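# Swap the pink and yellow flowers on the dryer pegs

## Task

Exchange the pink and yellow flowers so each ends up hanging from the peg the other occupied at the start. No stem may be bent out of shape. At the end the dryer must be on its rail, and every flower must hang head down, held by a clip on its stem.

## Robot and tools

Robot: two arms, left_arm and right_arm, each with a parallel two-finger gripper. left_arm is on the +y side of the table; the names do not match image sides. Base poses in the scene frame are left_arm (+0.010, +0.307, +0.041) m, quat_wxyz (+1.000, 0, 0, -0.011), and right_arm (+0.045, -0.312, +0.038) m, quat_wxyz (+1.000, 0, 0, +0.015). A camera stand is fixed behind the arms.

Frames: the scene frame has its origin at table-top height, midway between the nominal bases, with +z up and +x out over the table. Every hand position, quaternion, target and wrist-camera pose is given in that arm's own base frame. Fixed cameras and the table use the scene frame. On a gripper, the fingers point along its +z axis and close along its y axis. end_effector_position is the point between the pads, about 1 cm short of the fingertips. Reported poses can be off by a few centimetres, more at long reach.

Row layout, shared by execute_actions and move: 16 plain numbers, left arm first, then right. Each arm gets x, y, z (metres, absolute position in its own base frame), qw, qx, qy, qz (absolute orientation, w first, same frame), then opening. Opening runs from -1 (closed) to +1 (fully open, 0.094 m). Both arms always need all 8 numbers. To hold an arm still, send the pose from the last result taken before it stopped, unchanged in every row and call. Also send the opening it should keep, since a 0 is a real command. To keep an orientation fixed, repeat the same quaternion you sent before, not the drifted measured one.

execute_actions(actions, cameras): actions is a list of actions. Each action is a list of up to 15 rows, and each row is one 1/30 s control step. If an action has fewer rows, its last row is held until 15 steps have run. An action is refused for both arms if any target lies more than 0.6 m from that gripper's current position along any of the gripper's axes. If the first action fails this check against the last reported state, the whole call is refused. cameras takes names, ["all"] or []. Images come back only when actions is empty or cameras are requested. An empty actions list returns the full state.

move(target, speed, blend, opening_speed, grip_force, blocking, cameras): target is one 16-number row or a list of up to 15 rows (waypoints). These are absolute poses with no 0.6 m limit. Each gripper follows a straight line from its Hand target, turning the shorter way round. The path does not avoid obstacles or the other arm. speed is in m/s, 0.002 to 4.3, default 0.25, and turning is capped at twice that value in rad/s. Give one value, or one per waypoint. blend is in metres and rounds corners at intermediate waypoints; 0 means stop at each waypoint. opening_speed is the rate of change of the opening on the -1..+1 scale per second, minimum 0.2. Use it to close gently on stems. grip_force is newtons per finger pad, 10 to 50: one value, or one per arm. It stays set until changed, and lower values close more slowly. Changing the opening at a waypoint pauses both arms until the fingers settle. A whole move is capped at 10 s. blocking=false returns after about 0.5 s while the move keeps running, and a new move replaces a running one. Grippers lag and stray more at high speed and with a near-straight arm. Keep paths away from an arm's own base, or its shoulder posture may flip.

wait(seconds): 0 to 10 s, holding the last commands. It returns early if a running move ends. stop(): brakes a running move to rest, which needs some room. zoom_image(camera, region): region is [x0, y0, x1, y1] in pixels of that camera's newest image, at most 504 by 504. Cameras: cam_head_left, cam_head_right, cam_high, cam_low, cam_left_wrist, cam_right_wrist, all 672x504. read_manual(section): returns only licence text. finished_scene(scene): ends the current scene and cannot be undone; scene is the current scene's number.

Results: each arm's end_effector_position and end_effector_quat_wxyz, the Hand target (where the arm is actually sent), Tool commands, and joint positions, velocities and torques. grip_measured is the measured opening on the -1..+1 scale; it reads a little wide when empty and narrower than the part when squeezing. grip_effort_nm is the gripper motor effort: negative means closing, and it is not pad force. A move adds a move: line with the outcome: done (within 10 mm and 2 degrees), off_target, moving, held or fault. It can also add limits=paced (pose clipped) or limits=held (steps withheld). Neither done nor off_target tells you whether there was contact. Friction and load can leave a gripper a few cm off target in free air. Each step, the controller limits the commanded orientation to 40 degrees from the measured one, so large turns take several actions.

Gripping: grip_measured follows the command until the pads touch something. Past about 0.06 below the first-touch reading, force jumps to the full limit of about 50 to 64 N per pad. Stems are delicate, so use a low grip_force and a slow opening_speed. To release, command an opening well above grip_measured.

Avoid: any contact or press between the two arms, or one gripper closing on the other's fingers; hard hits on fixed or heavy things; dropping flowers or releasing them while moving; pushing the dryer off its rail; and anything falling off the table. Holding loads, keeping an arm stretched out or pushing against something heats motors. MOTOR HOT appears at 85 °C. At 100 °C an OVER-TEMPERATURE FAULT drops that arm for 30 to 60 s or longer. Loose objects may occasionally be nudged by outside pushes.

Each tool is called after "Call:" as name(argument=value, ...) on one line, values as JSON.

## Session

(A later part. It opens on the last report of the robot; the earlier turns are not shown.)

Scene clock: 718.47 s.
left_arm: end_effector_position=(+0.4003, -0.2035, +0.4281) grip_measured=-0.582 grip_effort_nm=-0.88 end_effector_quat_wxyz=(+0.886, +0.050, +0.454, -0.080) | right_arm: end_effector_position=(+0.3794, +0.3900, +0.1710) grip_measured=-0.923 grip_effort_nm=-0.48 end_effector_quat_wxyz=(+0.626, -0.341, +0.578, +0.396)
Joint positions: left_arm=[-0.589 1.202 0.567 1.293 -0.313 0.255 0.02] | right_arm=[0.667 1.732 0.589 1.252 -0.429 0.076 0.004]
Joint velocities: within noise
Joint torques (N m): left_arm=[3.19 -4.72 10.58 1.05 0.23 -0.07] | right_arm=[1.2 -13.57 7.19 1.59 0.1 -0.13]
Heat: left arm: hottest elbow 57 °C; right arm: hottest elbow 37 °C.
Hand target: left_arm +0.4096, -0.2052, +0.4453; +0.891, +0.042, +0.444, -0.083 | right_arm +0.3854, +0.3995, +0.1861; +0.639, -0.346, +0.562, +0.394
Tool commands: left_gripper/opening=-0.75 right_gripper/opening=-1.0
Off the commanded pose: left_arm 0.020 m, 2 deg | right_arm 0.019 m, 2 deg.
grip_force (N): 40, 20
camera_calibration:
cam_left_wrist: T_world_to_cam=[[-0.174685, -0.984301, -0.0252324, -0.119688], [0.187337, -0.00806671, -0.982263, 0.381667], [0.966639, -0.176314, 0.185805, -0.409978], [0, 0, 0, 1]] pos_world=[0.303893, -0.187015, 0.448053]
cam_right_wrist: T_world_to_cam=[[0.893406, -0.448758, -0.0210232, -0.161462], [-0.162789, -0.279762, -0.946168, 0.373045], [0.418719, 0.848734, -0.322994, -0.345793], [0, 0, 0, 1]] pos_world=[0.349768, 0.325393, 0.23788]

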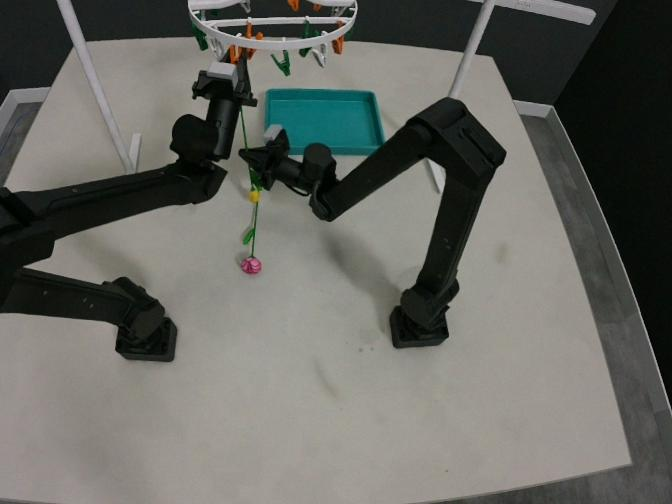

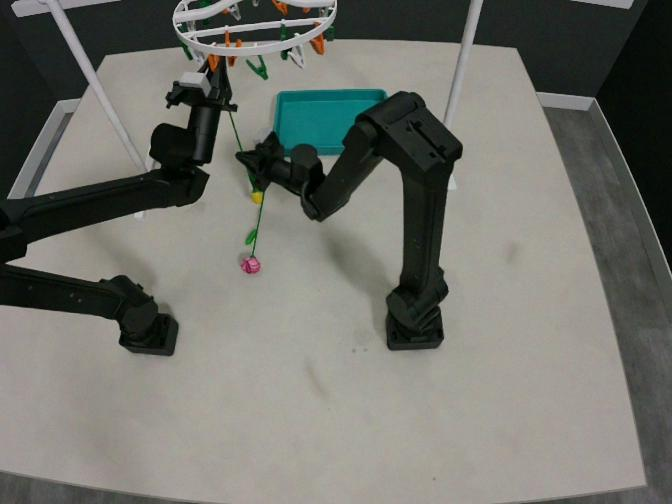

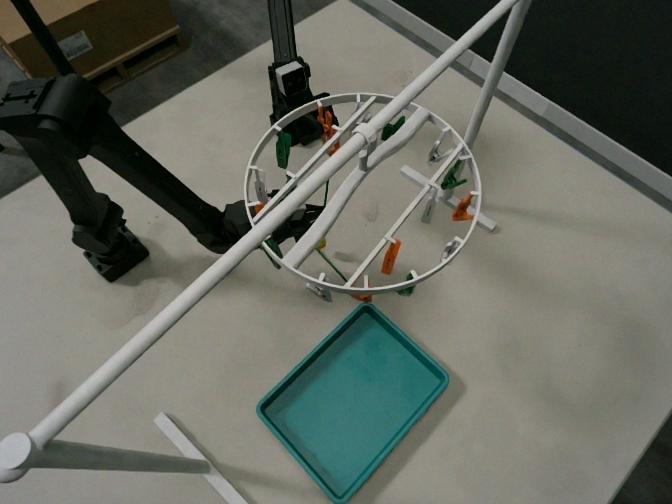

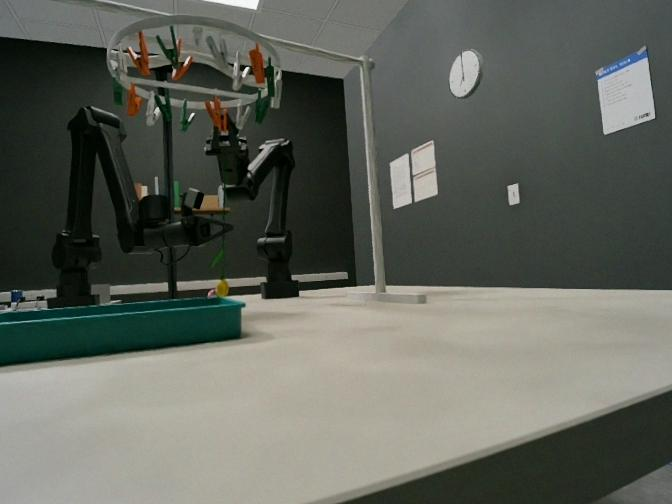

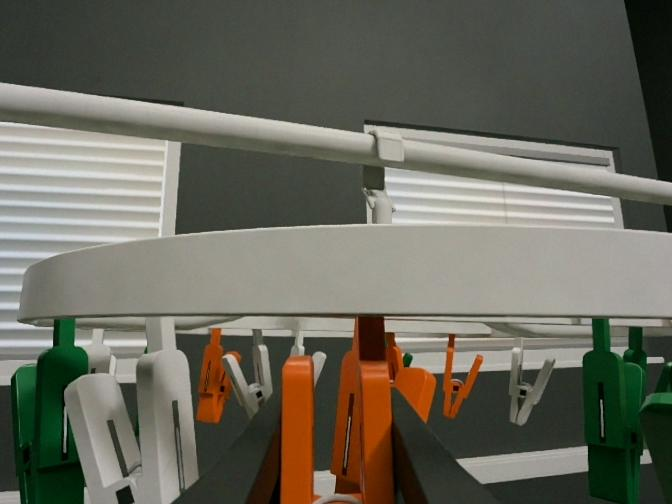

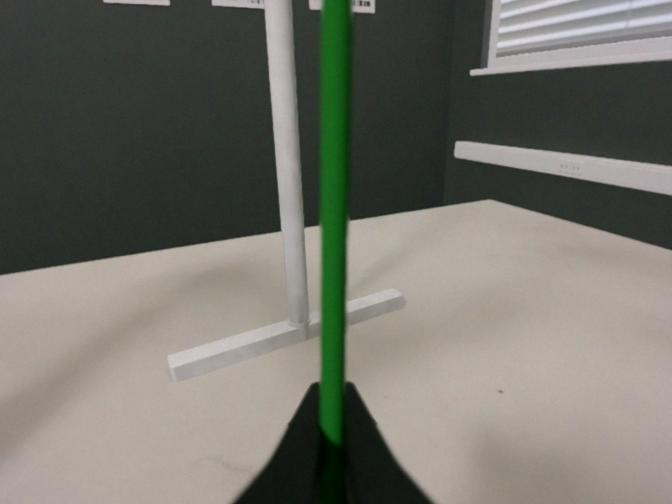

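Call:
move(target=[0.4106, -0.2058, 0.4456, 0.89103, 0.0416, 0.44425, -0.08344, -0.75, 0.3829, 0.3966, 0.228, 0.63953, -0.34633, 0.56185, 0.39421, -1.0], speed=0.08, cameras=["cam_head_left", "cam_head_right", "cam_low"])

Call:
zoom_image(camera="cam_low", region=[200, 110, 250, 160])

Call:
zoom_image(camera="cam_head_left", region=[215, 60, 275, 120])

Call:
zoom_image(camera="cam_head_right", region=[205, 60, 265, 120])

Scene clock: 741.00 s.
left_arm: end_effector_position=(+0.4003, -0.2035, +0.4281) grip_measured=-0.582 grip_effort_nm=-0.88 end_effector_quat_wxyz=(+0.886, +0.050, +0.454, -0.080) | right_arm: end_effector_position=(+0.3755, +0.3869, +0.2110) grip_measured=-0.923 grip_effort_nm=-0.48 end_effector_quat_wxyz=(+0.626, -0.341, +0.578, +0.396)
Joint positions: left_arm=[-0.589 1.202 0.567 1.293 -0.313 0.255 0.02] | right_arm=[0.667 1.59 0.589 1.109 -0.429 0.076 0.004]
Joint torques (N m): left_arm=[3.19 -4.66 10.58 1.05 0.23 -0.06] | right_arm=[1.03 -12.28 8.55 1.59 0.02 -0.12]
Heat: left arm: hottest elbow 59 °C; right arm: hottest elbow 37 °C.
Hand target: left_arm +0.4096, -0.2052, +0.4453; +0.891, +0.042, +0.444, -0.083 | right_arm +0.3822, +0.3960, +0.2281; +0.640, -0.346, +0.562, +0.394
Off the commanded pose: left_arm 0.020 m, 2 deg | right_arm 0.021 m, 3 deg.
grip_force (N): 40, 20
move: off_target (left_arm, right_arm)
Images, in order (width x height): cam_head_left 672x504, cam_head_right 672x504, cam_low 672x504.

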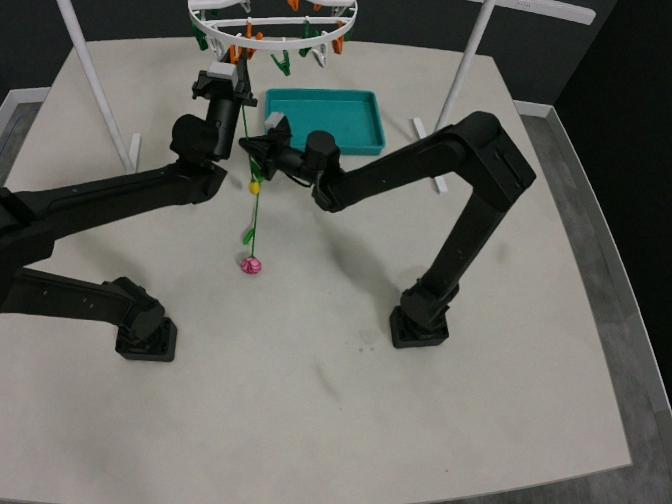

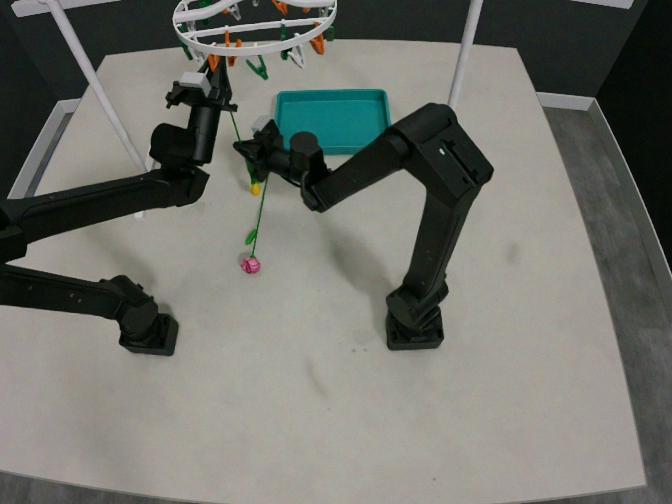

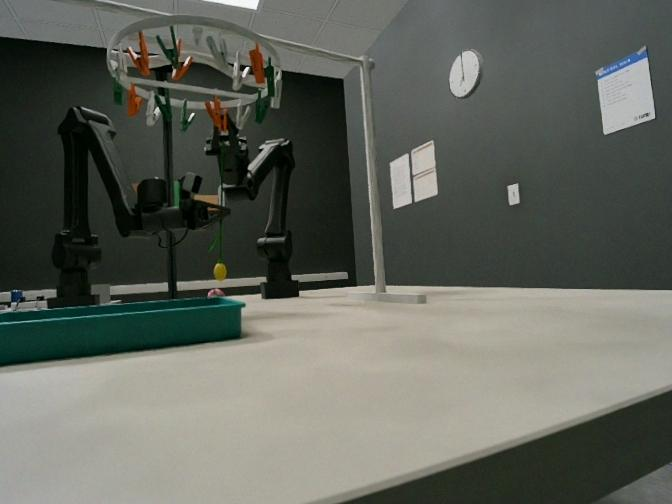

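Scaled by 10.080 from the camera's 672x504 image, which has a finer 960x720 frame.

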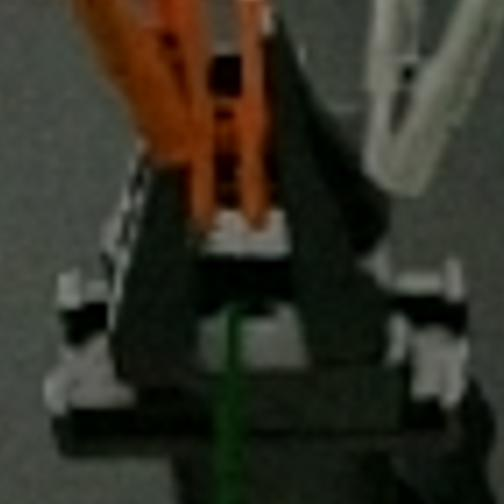

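Scaled by 8.400 from the camera's 672x504 image, which has a finer 960x720 frame.

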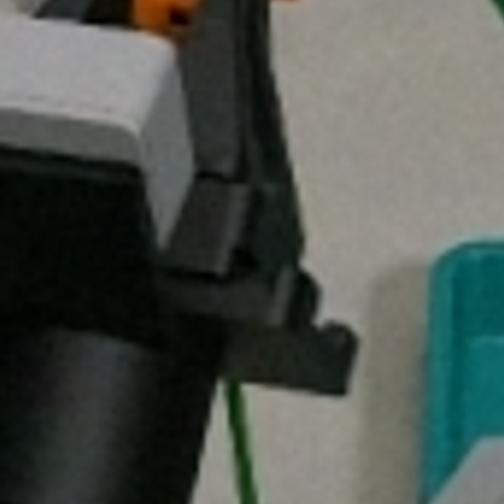

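Scaled by 8.400 from the camera's 672x504 image, which has a finer 960x720 frame.

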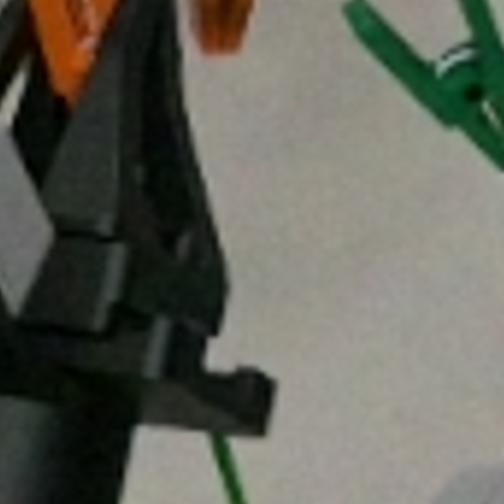

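Call:
move(target=[0.4106, -0.2058, 0.4456, 0.89103, 0.0416, 0.44425, -0.08344, -0.75, 0.3829, 0.3948, 0.2425, 0.63953, -0.34633, 0.56185, 0.39421, -1.0], speed=0.06, cameras=["cam_low"])

Call:
zoom_image(camera="cam_low", region=[200, 110, 250, 160])

Scene clock: 753.60 s.
left_arm: end_effector_position=(+0.4003, -0.2035, +0.4281) grip_measured=-0.582 grip_effort_nm=-0.88 end_effector_quat_wxyz=(+0.886, +0.050, +0.454, -0.080) | right_arm: end_effector_position=(+0.3733, +0.3855, +0.2210) grip_measured=-0.923 grip_effort_nm=-0.48 end_effector_quat_wxyz=(+0.623, -0.342, +0.581, +0.396)
Joint positions: left_arm=[-0.589 1.202 0.567 1.293 -0.313 0.255 0.02] | right_arm=[0.667 1.548 0.589 1.059 -0.43 0.076 0.004]
Joint torques (N m): left_arm=[3.19 -4.66 10.58 1.05 0.23 -0.07] | right_arm=[0.62 -11.87 9.25 1.62 -0.07 -0.12]
Heat: left arm: hottest elbow 60 °C; right arm: hottest elbow 38 °C.
Hand target: left_arm +0.4096, -0.2052, +0.4453; +0.891, +0.042, +0.444, -0.083 | right_arm +0.3820, +0.3940, +0.2426; +0.640, -0.346, +0.562, +0.394
Off the commanded pose: left_arm 0.020 m, 2 deg | right_arm 0.025 m, 3 deg.
grip_force (N): 40, 20
move: off_target (left_arm, right_arm)
Images, in order (width x height): cam_low 672x504.

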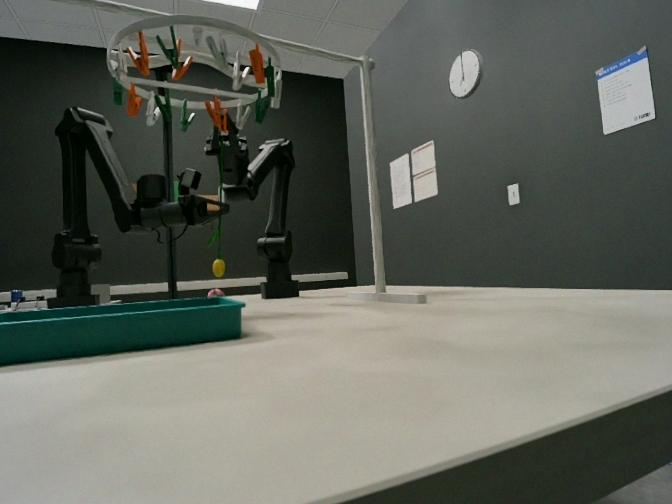

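Scaled by 10.080 from the camera's 672x504 image, which has a finer 960x720 frame.

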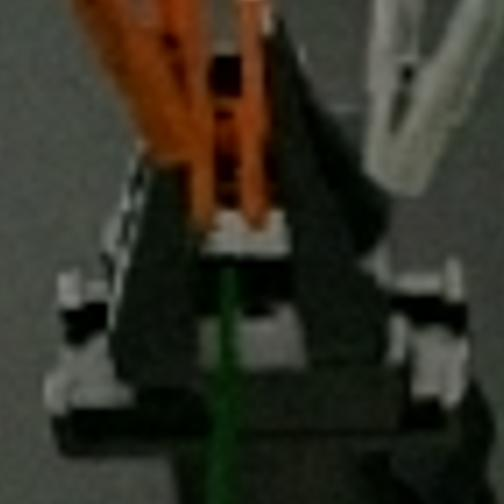

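Call:
move(target=[0.4106, -0.2058, 0.4456, 0.89103, 0.0416, 0.44425, -0.08344, -0.75, 0.385, 0.3962, 0.2575, 0.63953, -0.34633, 0.56185, 0.39421, -1.0], speed=0.05, cameras=["cam_low", "cam_head_left", "cam_head_right"])

Call:
zoom_image(camera="cam_low", region=[200, 110, 250, 160])

Scene clock: 757.90 s.
left_arm: end_effector_position=(+0.4003, -0.2035, +0.4281) grip_measured=-0.582 grip_effort_nm=-0.88 end_effector_quat_wxyz=(+0.886, +0.050, +0.454, -0.080) | right_arm: end_effector_position=(+0.3759, +0.3877, +0.2360) grip_measured=-0.923 grip_effort_nm=-0.48 end_effector_quat_wxyz=(+0.624, -0.342, +0.580, +0.397)
Joint positions: left_arm=[-0.589 1.202 0.567 1.293 -0.313 0.255 0.02] | right_arm=[0.667 1.512 0.609 1.005 -0.431 0.076 0.004]
Joint torques (N m): left_arm=[3.14 -4.72 10.59 1.03 0.23 -0.07] | right_arm=[0.73 -11.75 9.59 1.63 -0.05 -0.11]
Heat: left arm: hottest elbow 60 °C; right arm: hottest elbow 38 °C.
Hand target: left_arm +0.4096, -0.2052, +0.4453; +0.891, +0.042, +0.444, -0.083 | right_arm +0.3841, +0.3954, +0.2576; +0.640, -0.346, +0.562, +0.394
Off the commanded pose: left_arm 0.020 m, 2 deg | right_arm 0.025 m, 3 deg.
grip_force (N): 40, 20
move: off_target (left_arm, right_arm)
Images, in order (width x height): cam_head_left 672x504, cam_head_right 672x504, cam_low 672x504.

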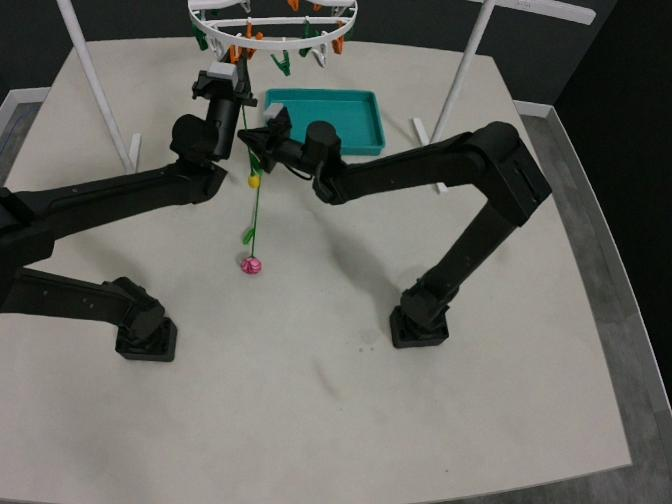

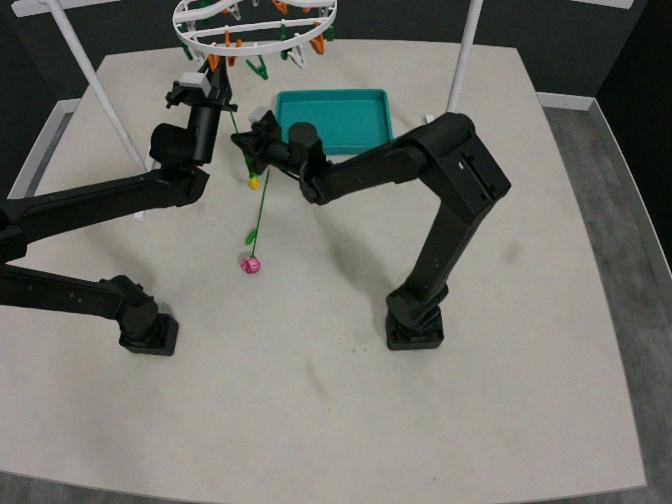

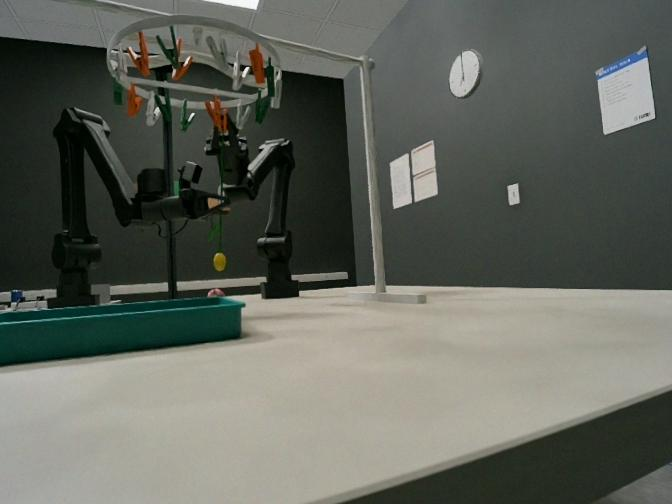

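Scaled by 10.080 from the camera's 672x504 image, which has a finer 960x720 frame.

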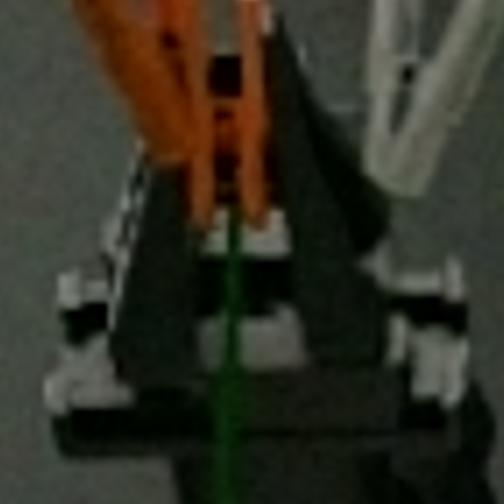

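Call:
move(target=[0.4106, -0.2058, 0.4456, 0.89103, 0.0416, 0.44425, -0.08344, -0.75, 0.386, 0.3955, 0.2735, 0.63953, -0.34633, 0.56185, 0.39421, -1.0], speed=0.05, cameras=["cam_low", "cam_left_wrist", "cam_right_wrist"])

Call:
zoom_image(camera="cam_low", region=[200, 100, 250, 150])

Call:
zoom_image(camera="cam_left_wrist", region=[240, 320, 440, 504])

Scene clock: 763.53 s.
left_arm: end_effector_position=(+0.4003, -0.2035, +0.4281) grip_measured=-0.582 grip_effort_nm=-0.88 end_effector_quat_wxyz=(+0.886, +0.050, +0.454, -0.080) | right_arm: end_effector_position=(+0.3758, +0.3881, +0.2506) grip_measured=-0.923 grip_effort_nm=-0.48 end_effector_quat_wxyz=(+0.623, -0.343, +0.580, +0.397)
Joint positions: left_arm=[-0.589 1.202 0.567 1.293 -0.313 0.255 0.02] | right_arm=[0.667 1.471 0.623 0.949 -0.433 0.076 0.004]
Joint torques (N m): left_arm=[3.25 -4.72 10.59 1.05 0.23 -0.07] | right_arm=[0.44 -11.4 10.04 1.66 -0.05 -0.11]
Heat: left arm: hottest elbow 60 °C; right arm: hottest elbow 38 °C.
Hand target: left_arm +0.4096, -0.2052, +0.4453; +0.891, +0.042, +0.444, -0.083 | right_arm +0.3850, +0.3946, +0.2737; +0.640, -0.346, +0.562, +0.394
Off the commanded pose: left_arm 0.020 m, 2 deg | right_arm 0.026 m, 3 deg.
grip_force (N): 40, 20
move: off_target (left_arm, right_arm)
camera_calibration:
cam_left_wrist: T_world_to_cam=[[-0.174685, -0.984301, -0.0252324, -0.119688], [0.187337, -0.00806671, -0.982263, 0.381667], [0.966639, -0.176314, 0.185805, -0.409978], [0, 0, 0, 1]] pos_world=[0.303893, -0.187015, 0.448053]
cam_right_wrist: T_world_to_cam=[[0.895438, -0.444517, -0.024391, -0.158909], [-0.167724, -0.2861, -0.943406, 0.450792], [0.412382, 0.848853, -0.330741, -0.312735], [0, 0, 0, 1]] pos_world=[0.346868, 0.3238, 0.31797]
Images, in order (width x height): cam_low 672x504, cam_left_wrist 672x504, cam_right_wrist 672x504.

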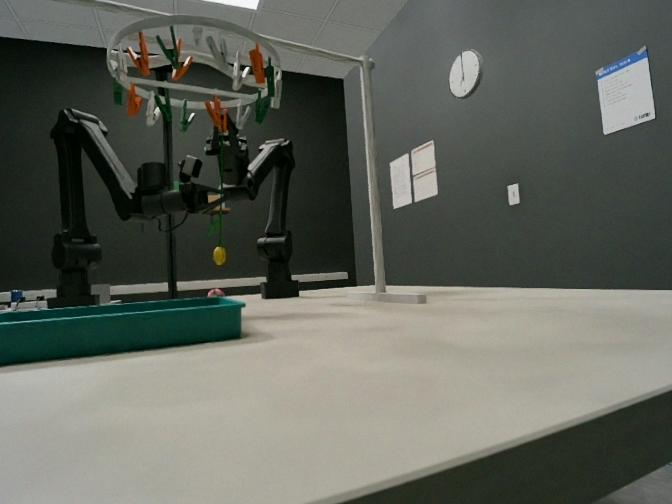

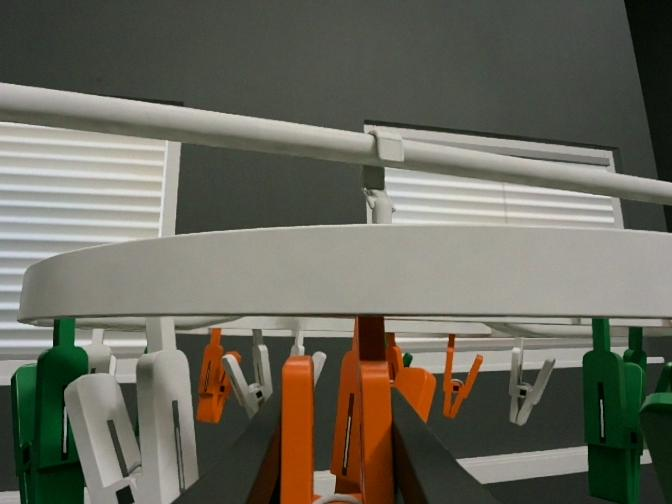

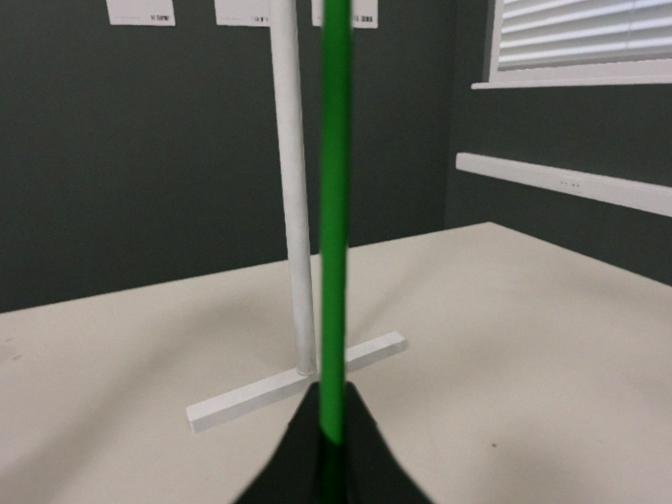

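Scaled by 10.080 from the camera's 672x504 image, which has a finer 960x720 frame.

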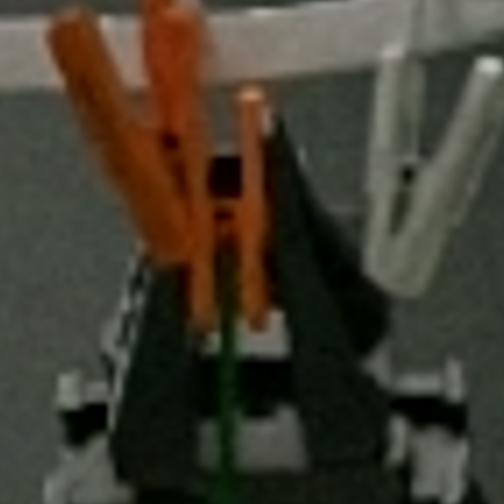

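Scaled by 2.520 from the camera's 672x504 image, which has a finer 960x720 frame.

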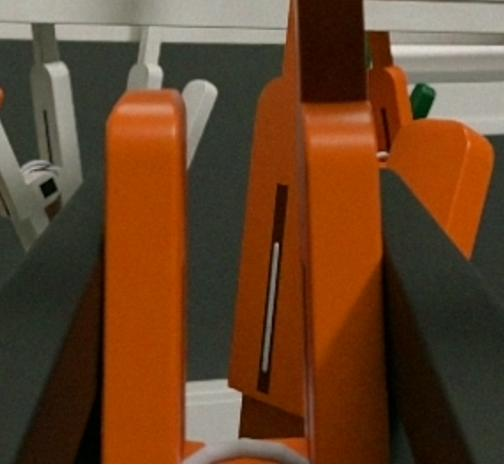

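Call:
move(target=[0.4106, -0.2058, 0.4456, 0.89103, 0.0416, 0.44425, -0.08344, 0.0, 0.386, 0.3955, 0.2735, 0.63953, -0.34633, 0.56185, 0.39421, -1.0], speed=0.05, opening_speed=0.6, cameras=["cam_low", "cam_left_wrist", "cam_head_right", "cam_head_left"])

Call:
zoom_image(camera="cam_low", region=[200, 100, 250, 150])

Call:
zoom_image(camera="cam_left_wrist", region=[240, 320, 440, 504])

Scene clock: 769.57 s.
left_arm: end_effector_position=(+0.4003, -0.2035, +0.4281) grip_measured=-0.002 grip_effort_nm=0.05 end_effector_quat_wxyz=(+0.886, +0.050, +0.454, -0.080) | right_arm: end_effector_position=(+0.3758, +0.3881, +0.2506) grip_measured=-0.923 grip_effort_nm=-0.48 end_effector_quat_wxyz=(+0.623, -0.343, +0.580, +0.397)
Joint positions: left_arm=[-0.589 1.202 0.567 1.293 -0.313 0.255 0.047] | right_arm=[0.667 1.471 0.623 0.949 -0.433 0.076 0.004]
Joint torques (N m): left_arm=[3.25 -4.72 10.59 1.05 0.23 -0.07] | right_arm=[0.56 -11.46 10.04 1.65 -0.05 -0.11]
Heat: left arm: hottest elbow 61 °C; right arm: hottest elbow 39 °C.
Hand target: left_arm +0.4096, -0.2052, +0.4453; +0.891, +0.042, +0.444, -0.083 | right_arm +0.3850, +0.3946, +0.2737; +0.640, -0.346, +0.562, +0.394
Off the commanded pose: left_arm 0.020 m, 2 deg | right_arm 0.026 m, 3 deg.
grip_force (N): 40, 20
move: off_target (left_arm, right_arm)
camera_calibration:
cam_left_wrist: T_world_to_cam=[[-0.174956, -0.984262, -0.0248676, -0.119762], [0.187261, -0.0084689, -0.982274, 0.38162], [0.966604, -0.176511, 0.185795, -0.41], [0, 0, 0, 1]] pos_world=[0.303893, -0.187015, 0.448054]
Images, in order (width x height): cam_head_left 672x504, cam_head_right 672x504, cam_low 672x504, cam_left_wrist 672x504.

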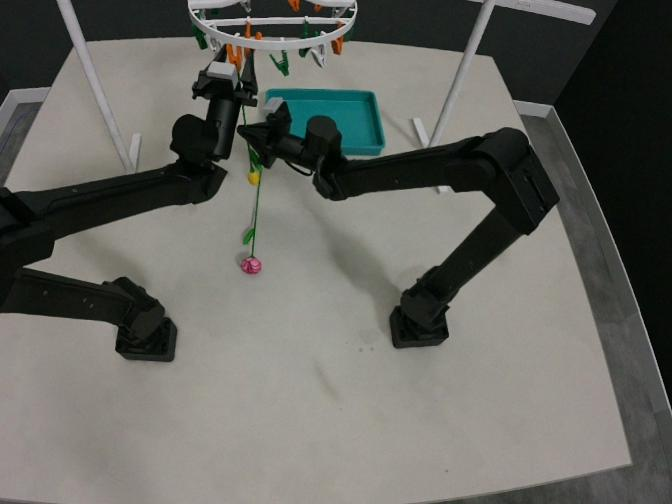

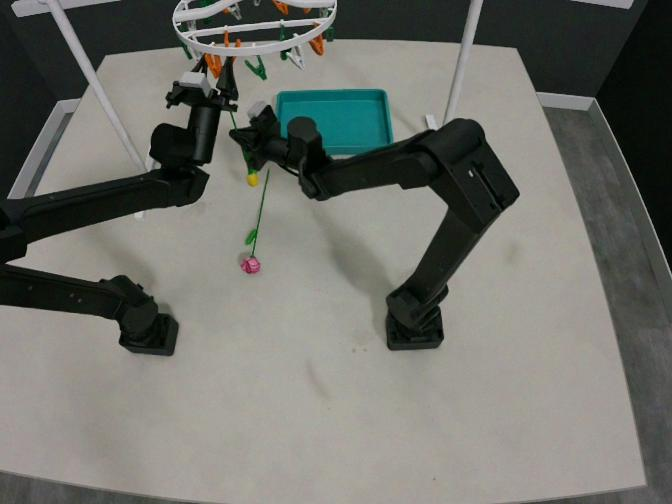

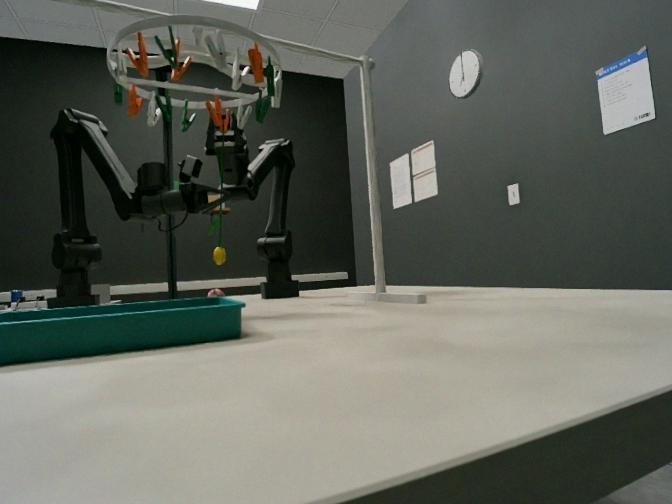

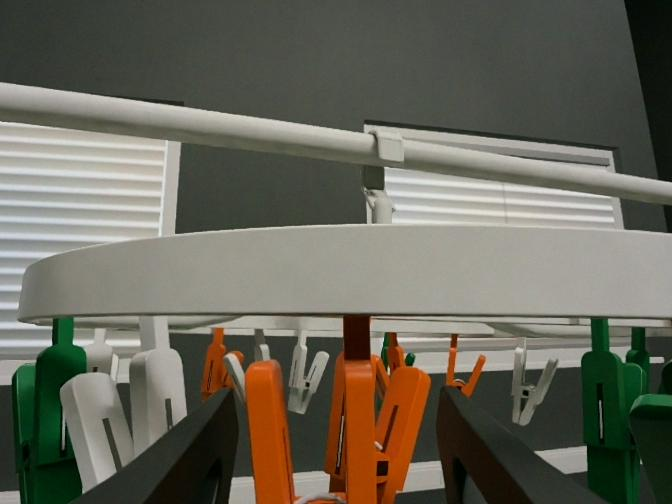

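Scaled by 10.080 from the camera's 672x504 image, which has a finer 960x720 frame.

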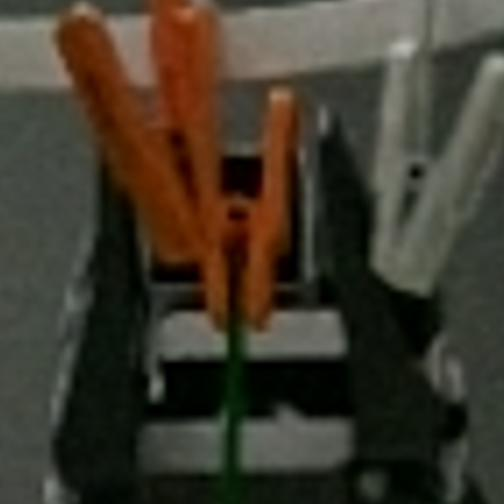

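Scaled by 2.520 from the camera's 672x504 image, which has a finer 960x720 frame.

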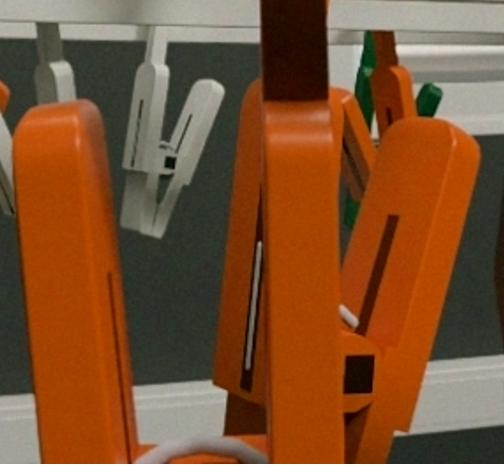

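Call:
move(target=[0.4106, -0.2058, 0.4456, 0.89103, 0.0416, 0.44425, -0.08344, 0.1, 0.386, 0.3955, 0.2735, 0.63953, -0.34633, 0.56185, 0.39421, -0.7], speed=0.05, opening_speed=0.3, cameras=["cam_low", "cam_right_wrist"])

Call:
zoom_image(camera="cam_low", region=[190, 100, 250, 280])

Scene clock: 779.30 s.
left_arm: end_effector_position=(+0.4003, -0.2035, +0.4281) grip_measured=+0.098 grip_effort_nm=0.05 end_effector_quat_wxyz=(+0.886, +0.050, +0.454, -0.080) | right_arm: end_effector_position=(+0.3758, +0.3881, +0.2506) grip_measured=-0.702 grip_effort_nm=0.08 end_effector_quat_wxyz=(+0.623, -0.343, +0.580, +0.397)
Joint positions: left_arm=[-0.589 1.202 0.567 1.293 -0.313 0.255 0.052] | right_arm=[0.667 1.471 0.623 0.949 -0.433 0.076 0.014]
Joint torques (N m): left_arm=[3.19 -4.72 10.58 1.03 0.23 -0.07] | right_arm=[0.44 -11.46 10.04 1.65 -0.05 -0.11]
Heat: left arm: hottest elbow 61 °C; right arm: hottest elbow 41 °C.
Hand target: left_arm +0.4096, -0.2052, +0.4453; +0.891, +0.042, +0.444, -0.083 | right_arm +0.3850, +0.3946, +0.2737; +0.640, -0.346, +0.562, +0.394
Off the commanded pose: left_arm 0.020 m, 2 deg | right_arm 0.026 m, 3 deg.
grip_force (N): 40, 20
move: off_target (left_arm, right_arm)
camera_calibration:
cam_right_wrist: T_world_to_cam=[[0.895438, -0.444517, -0.024391, -0.158909], [-0.167724, -0.2861, -0.943406, 0.450792], [0.412382, 0.848853, -0.330741, -0.312735], [0, 0, 0, 1]] pos_world=[0.346868, 0.3238, 0.31797]
Images, in order (width x height): cam_low 672x504, cam_right_wrist 672x504.

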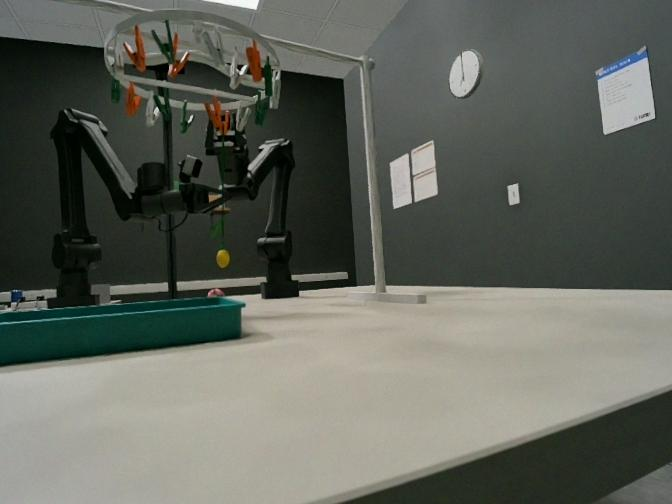

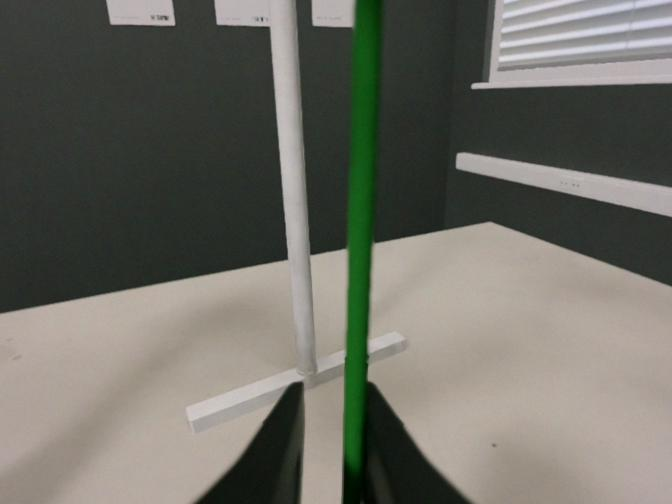

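Scaled by 2.800 from the camera's 672x504 image, which has a finer 960x720 frame.

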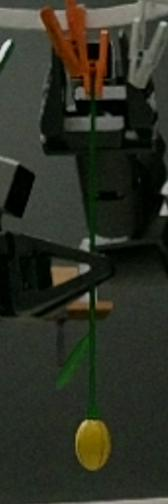

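Call:
move(target=[[0.4106, -0.2058, 0.4456, 0.89103, 0.0416, 0.44425, -0.08344, 0.2, 0.386, 0.3955, 0.2735, 0.63953, -0.34633, 0.56185, 0.39421, -0.3], [0.3468, -0.1927, 0.3991, 0.89103, 0.0416, 0.44425, -0.08344, 0.2, 0.341, 0.307, 0.2735, 0.63953, -0.34633, 0.56185, 0.39421, -0.3], [0.25, -0.2, 0.25, 0.25876, 0.02108, 0.9657, -0.00565, 0.2, 0.33, 0.17, 0.33, 0.74172, -0.25691, 0.41114, 0.46348, -0.3], [0.2779, -0.2232, 0.04, 0.25876, 0.02108, 0.9657, -0.00565, 0.2, 0.405, 0.112, 0.39, 0.74172, -0.25691, 0.41114, 0.46348, -0.3]], speed=[0.1, 0.15, 0.5, 0.4], blend=[0, 0.02, 0.04, 0], grip_force=[50, 50], cameras=["all"])

Scene clock: 839.97 s.
left_arm: end_effector_position=(+0.2696, -0.2185, +0.0379) grip_measured=+0.198 grip_effort_nm=0.05 end_effector_quat_wxyz=(+0.254, +0.023, +0.967, -0.001) | right_arm: end_effector_position=(+0.3958, +0.1152, +0.3752) grip_measured=-0.301 grip_effort_nm=0.08 end_effector_quat_wxyz=(+0.726, -0.242, +0.472, +0.438)
Joint positions: left_arm=[-0.864 1.263 0.538 -0.484 -0.373 -0.747 0.056] | right_arm=[-0.055 1.308 0.532 1.569 -0.909 0.744 0.033]
Joint torques (N m): left_arm=[3.25 -5.01 7.47 1.78 -0.11 0.16] | right_arm=[-0.03 -5.83 9.78 1.5 0.33 0.19]
Heat: left arm: hottest elbow 61 °C; right arm: hottest elbow 45 °C.
Hand target: left_arm +0.2777, -0.2230, +0.0402; +0.259, +0.021, +0.966, -0.006 | right_arm +0.4042, +0.1123, +0.3901; +0.734, -0.247, +0.459, +0.436
Off the commanded pose: left_arm 0.010 m, 1 deg | right_arm 0.018 m, 8 deg.
joint sent to its limit (right arm) — joint 4 (wrist pitch), upper limit. The joint targets are off in orientation, not in position.
move: off_target (right_arm)
camera_calibration:
cam_left_wrist: T_world_to_cam=[[-0.0543744, -0.998299, -0.0210224, -0.202838], [-0.995283, 0.05588, -0.0793001, 0.321362], [0.08034, 0.0166113, -0.996629, 0.112223], [0, 0, 0, 1]] pos_world=[0.299801, -0.222315, 0.133065]
cam_right_wrist: T_world_to_cam=[[0.864775, -0.499509, -0.0515365, -0.26641], [-0.0316484, 0.0482113, -0.998336, 0.421845], [0.501162, 0.864966, 0.0258832, -0.218908], [0, 0, 0, 1]] pos_world=[0.353444, 0.0359367, 0.413079]

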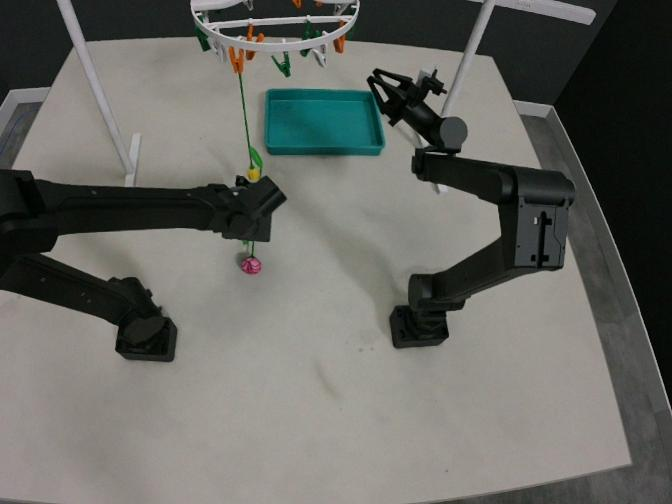

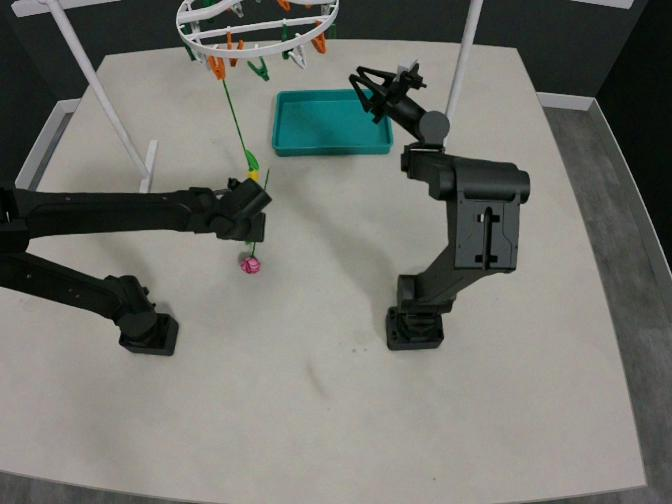

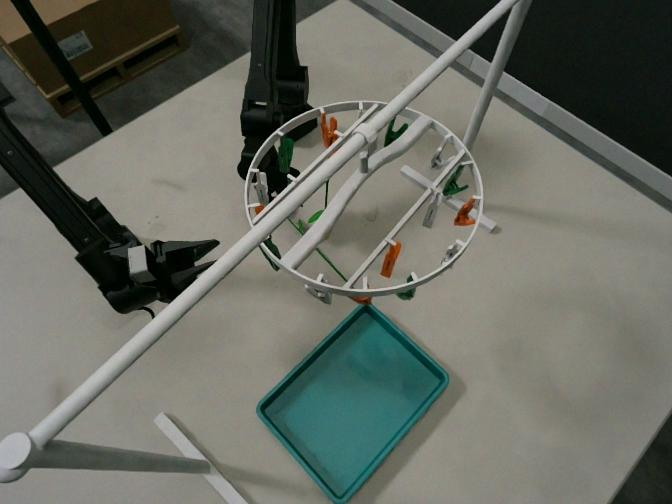

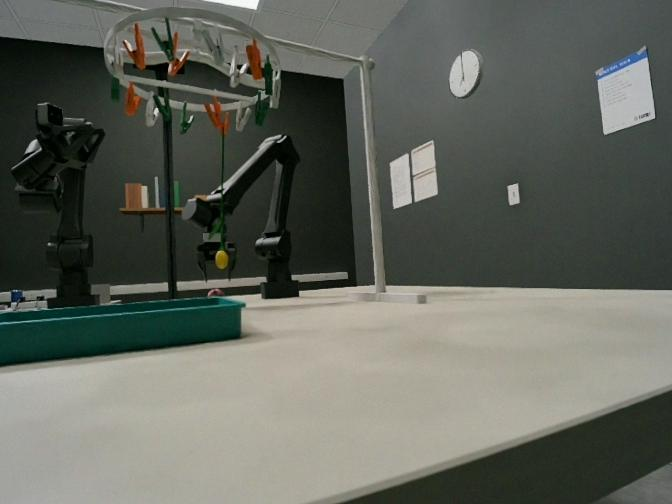

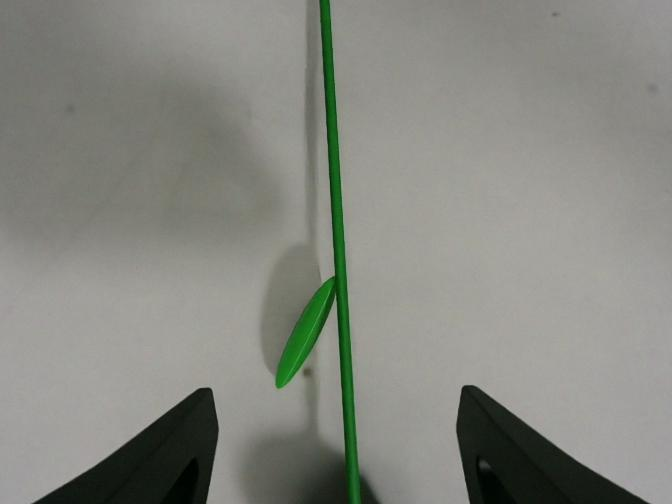

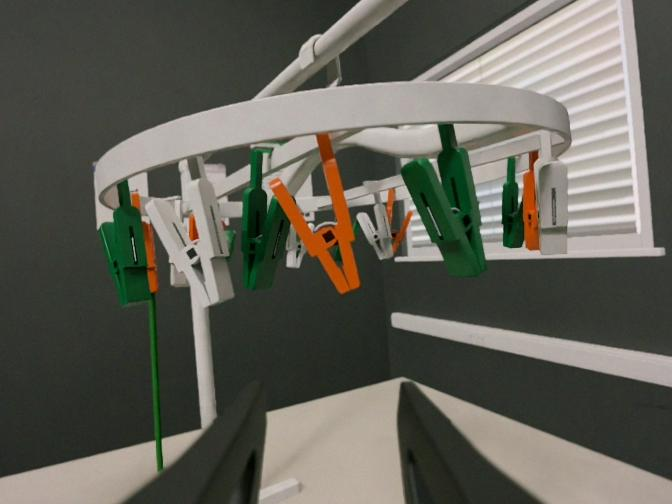

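Call:
move(target=[[0.2348, -0.2262, 0.04, 0.25876, 0.02108, 0.9657, -0.00565, 0.2, 0.405, 0.112, 0.39, 0.74172, -0.25691, 0.41114, 0.46348, 0.1], [0.2348, -0.2262, -0.036, 0.25876, 0.02108, 0.9657, -0.00565, 0.2, 0.405, 0.112, 0.39, 0.74172, -0.25691, 0.41114, 0.46348, 0.1]], speed=[0.2, 0.12], cameras=["cam_left_wrist", "cam_head_left"])

Call:
zoom_image(camera="cam_head_left", region=[200, 180, 300, 280])

Scene clock: 861.47 s.
left_arm: end_effector_position=(+0.2356, -0.2224, -0.0324) grip_measured=+0.198 grip_effort_nm=0.05 end_effector_quat_wxyz=(+0.258, +0.021, +0.966, -0.002) | right_arm: end_effector_position=(+0.3958, +0.1152, +0.3752) grip_measured=+0.099 grip_effort_nm=0.08 end_effector_quat_wxyz=(+0.726, -0.241, +0.472, +0.438)
Joint positions: left_arm=[-0.974 1.448 0.425 -0.222 -0.417 -0.861 0.056] | right_arm=[-0.055 1.308 0.532 1.569 -0.909 0.745 0.052]
Joint torques (N m): left_arm=[1.96 -4.89 4.63 1.85 -0.17 -0.04] | right_arm=[0.21 -5.95 9.83 1.48 0.33 0.19]
Heat: left arm: hottest elbow 56 °C; right arm: hottest elbow 45 °C.
Hand target: left_arm +0.2347, -0.2261, -0.0359; +0.259, +0.021, +0.966, -0.006 | right_arm +0.4042, +0.1123, +0.3901; +0.734, -0.247, +0.459, +0.436
Off the commanded pose: left_arm 0.005 m, 0 deg | right_arm 0.018 m, 8 deg.
joint sent to its limit (right arm) — joint 4 (wrist pitch), upper limit. The joint targets are off in orientation, not in position.
move: off_target (right_arm)
camera_calibration:
cam_left_wrist: T_world_to_cam=[[-0.0511327, -0.998513, -0.0188881, -0.210739], [-0.994716, 0.0526059, -0.0881644, 0.281019], [0.089027, 0.0142802, -0.995927, 0.0423356], [0, 0, 0, 1]] pos_world=[0.264989, -0.225814, 0.0629585]
Images, in order (width x height): cam_head_left 672x504, cam_left_wrist 672x504.

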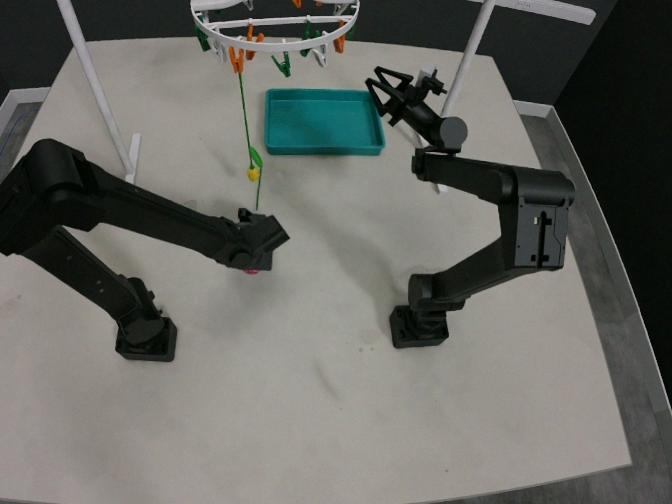

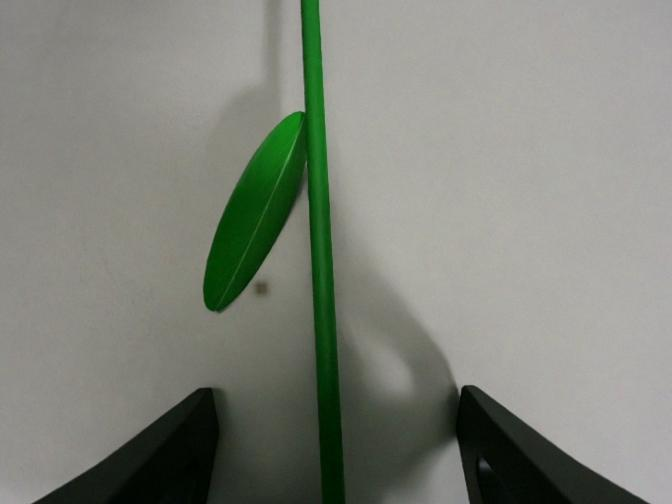

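Scaled by 5.040 from the camera's 672x504 image, which has a finer 960x720 frame.

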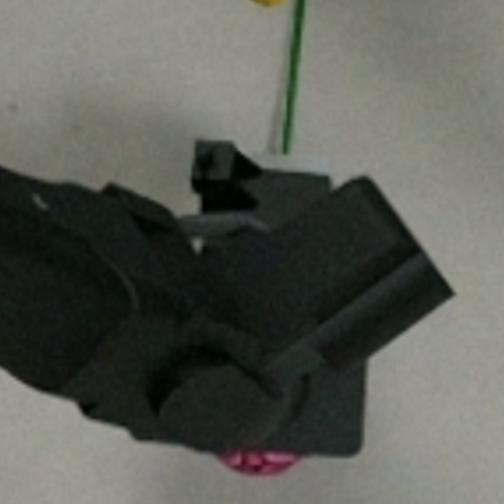

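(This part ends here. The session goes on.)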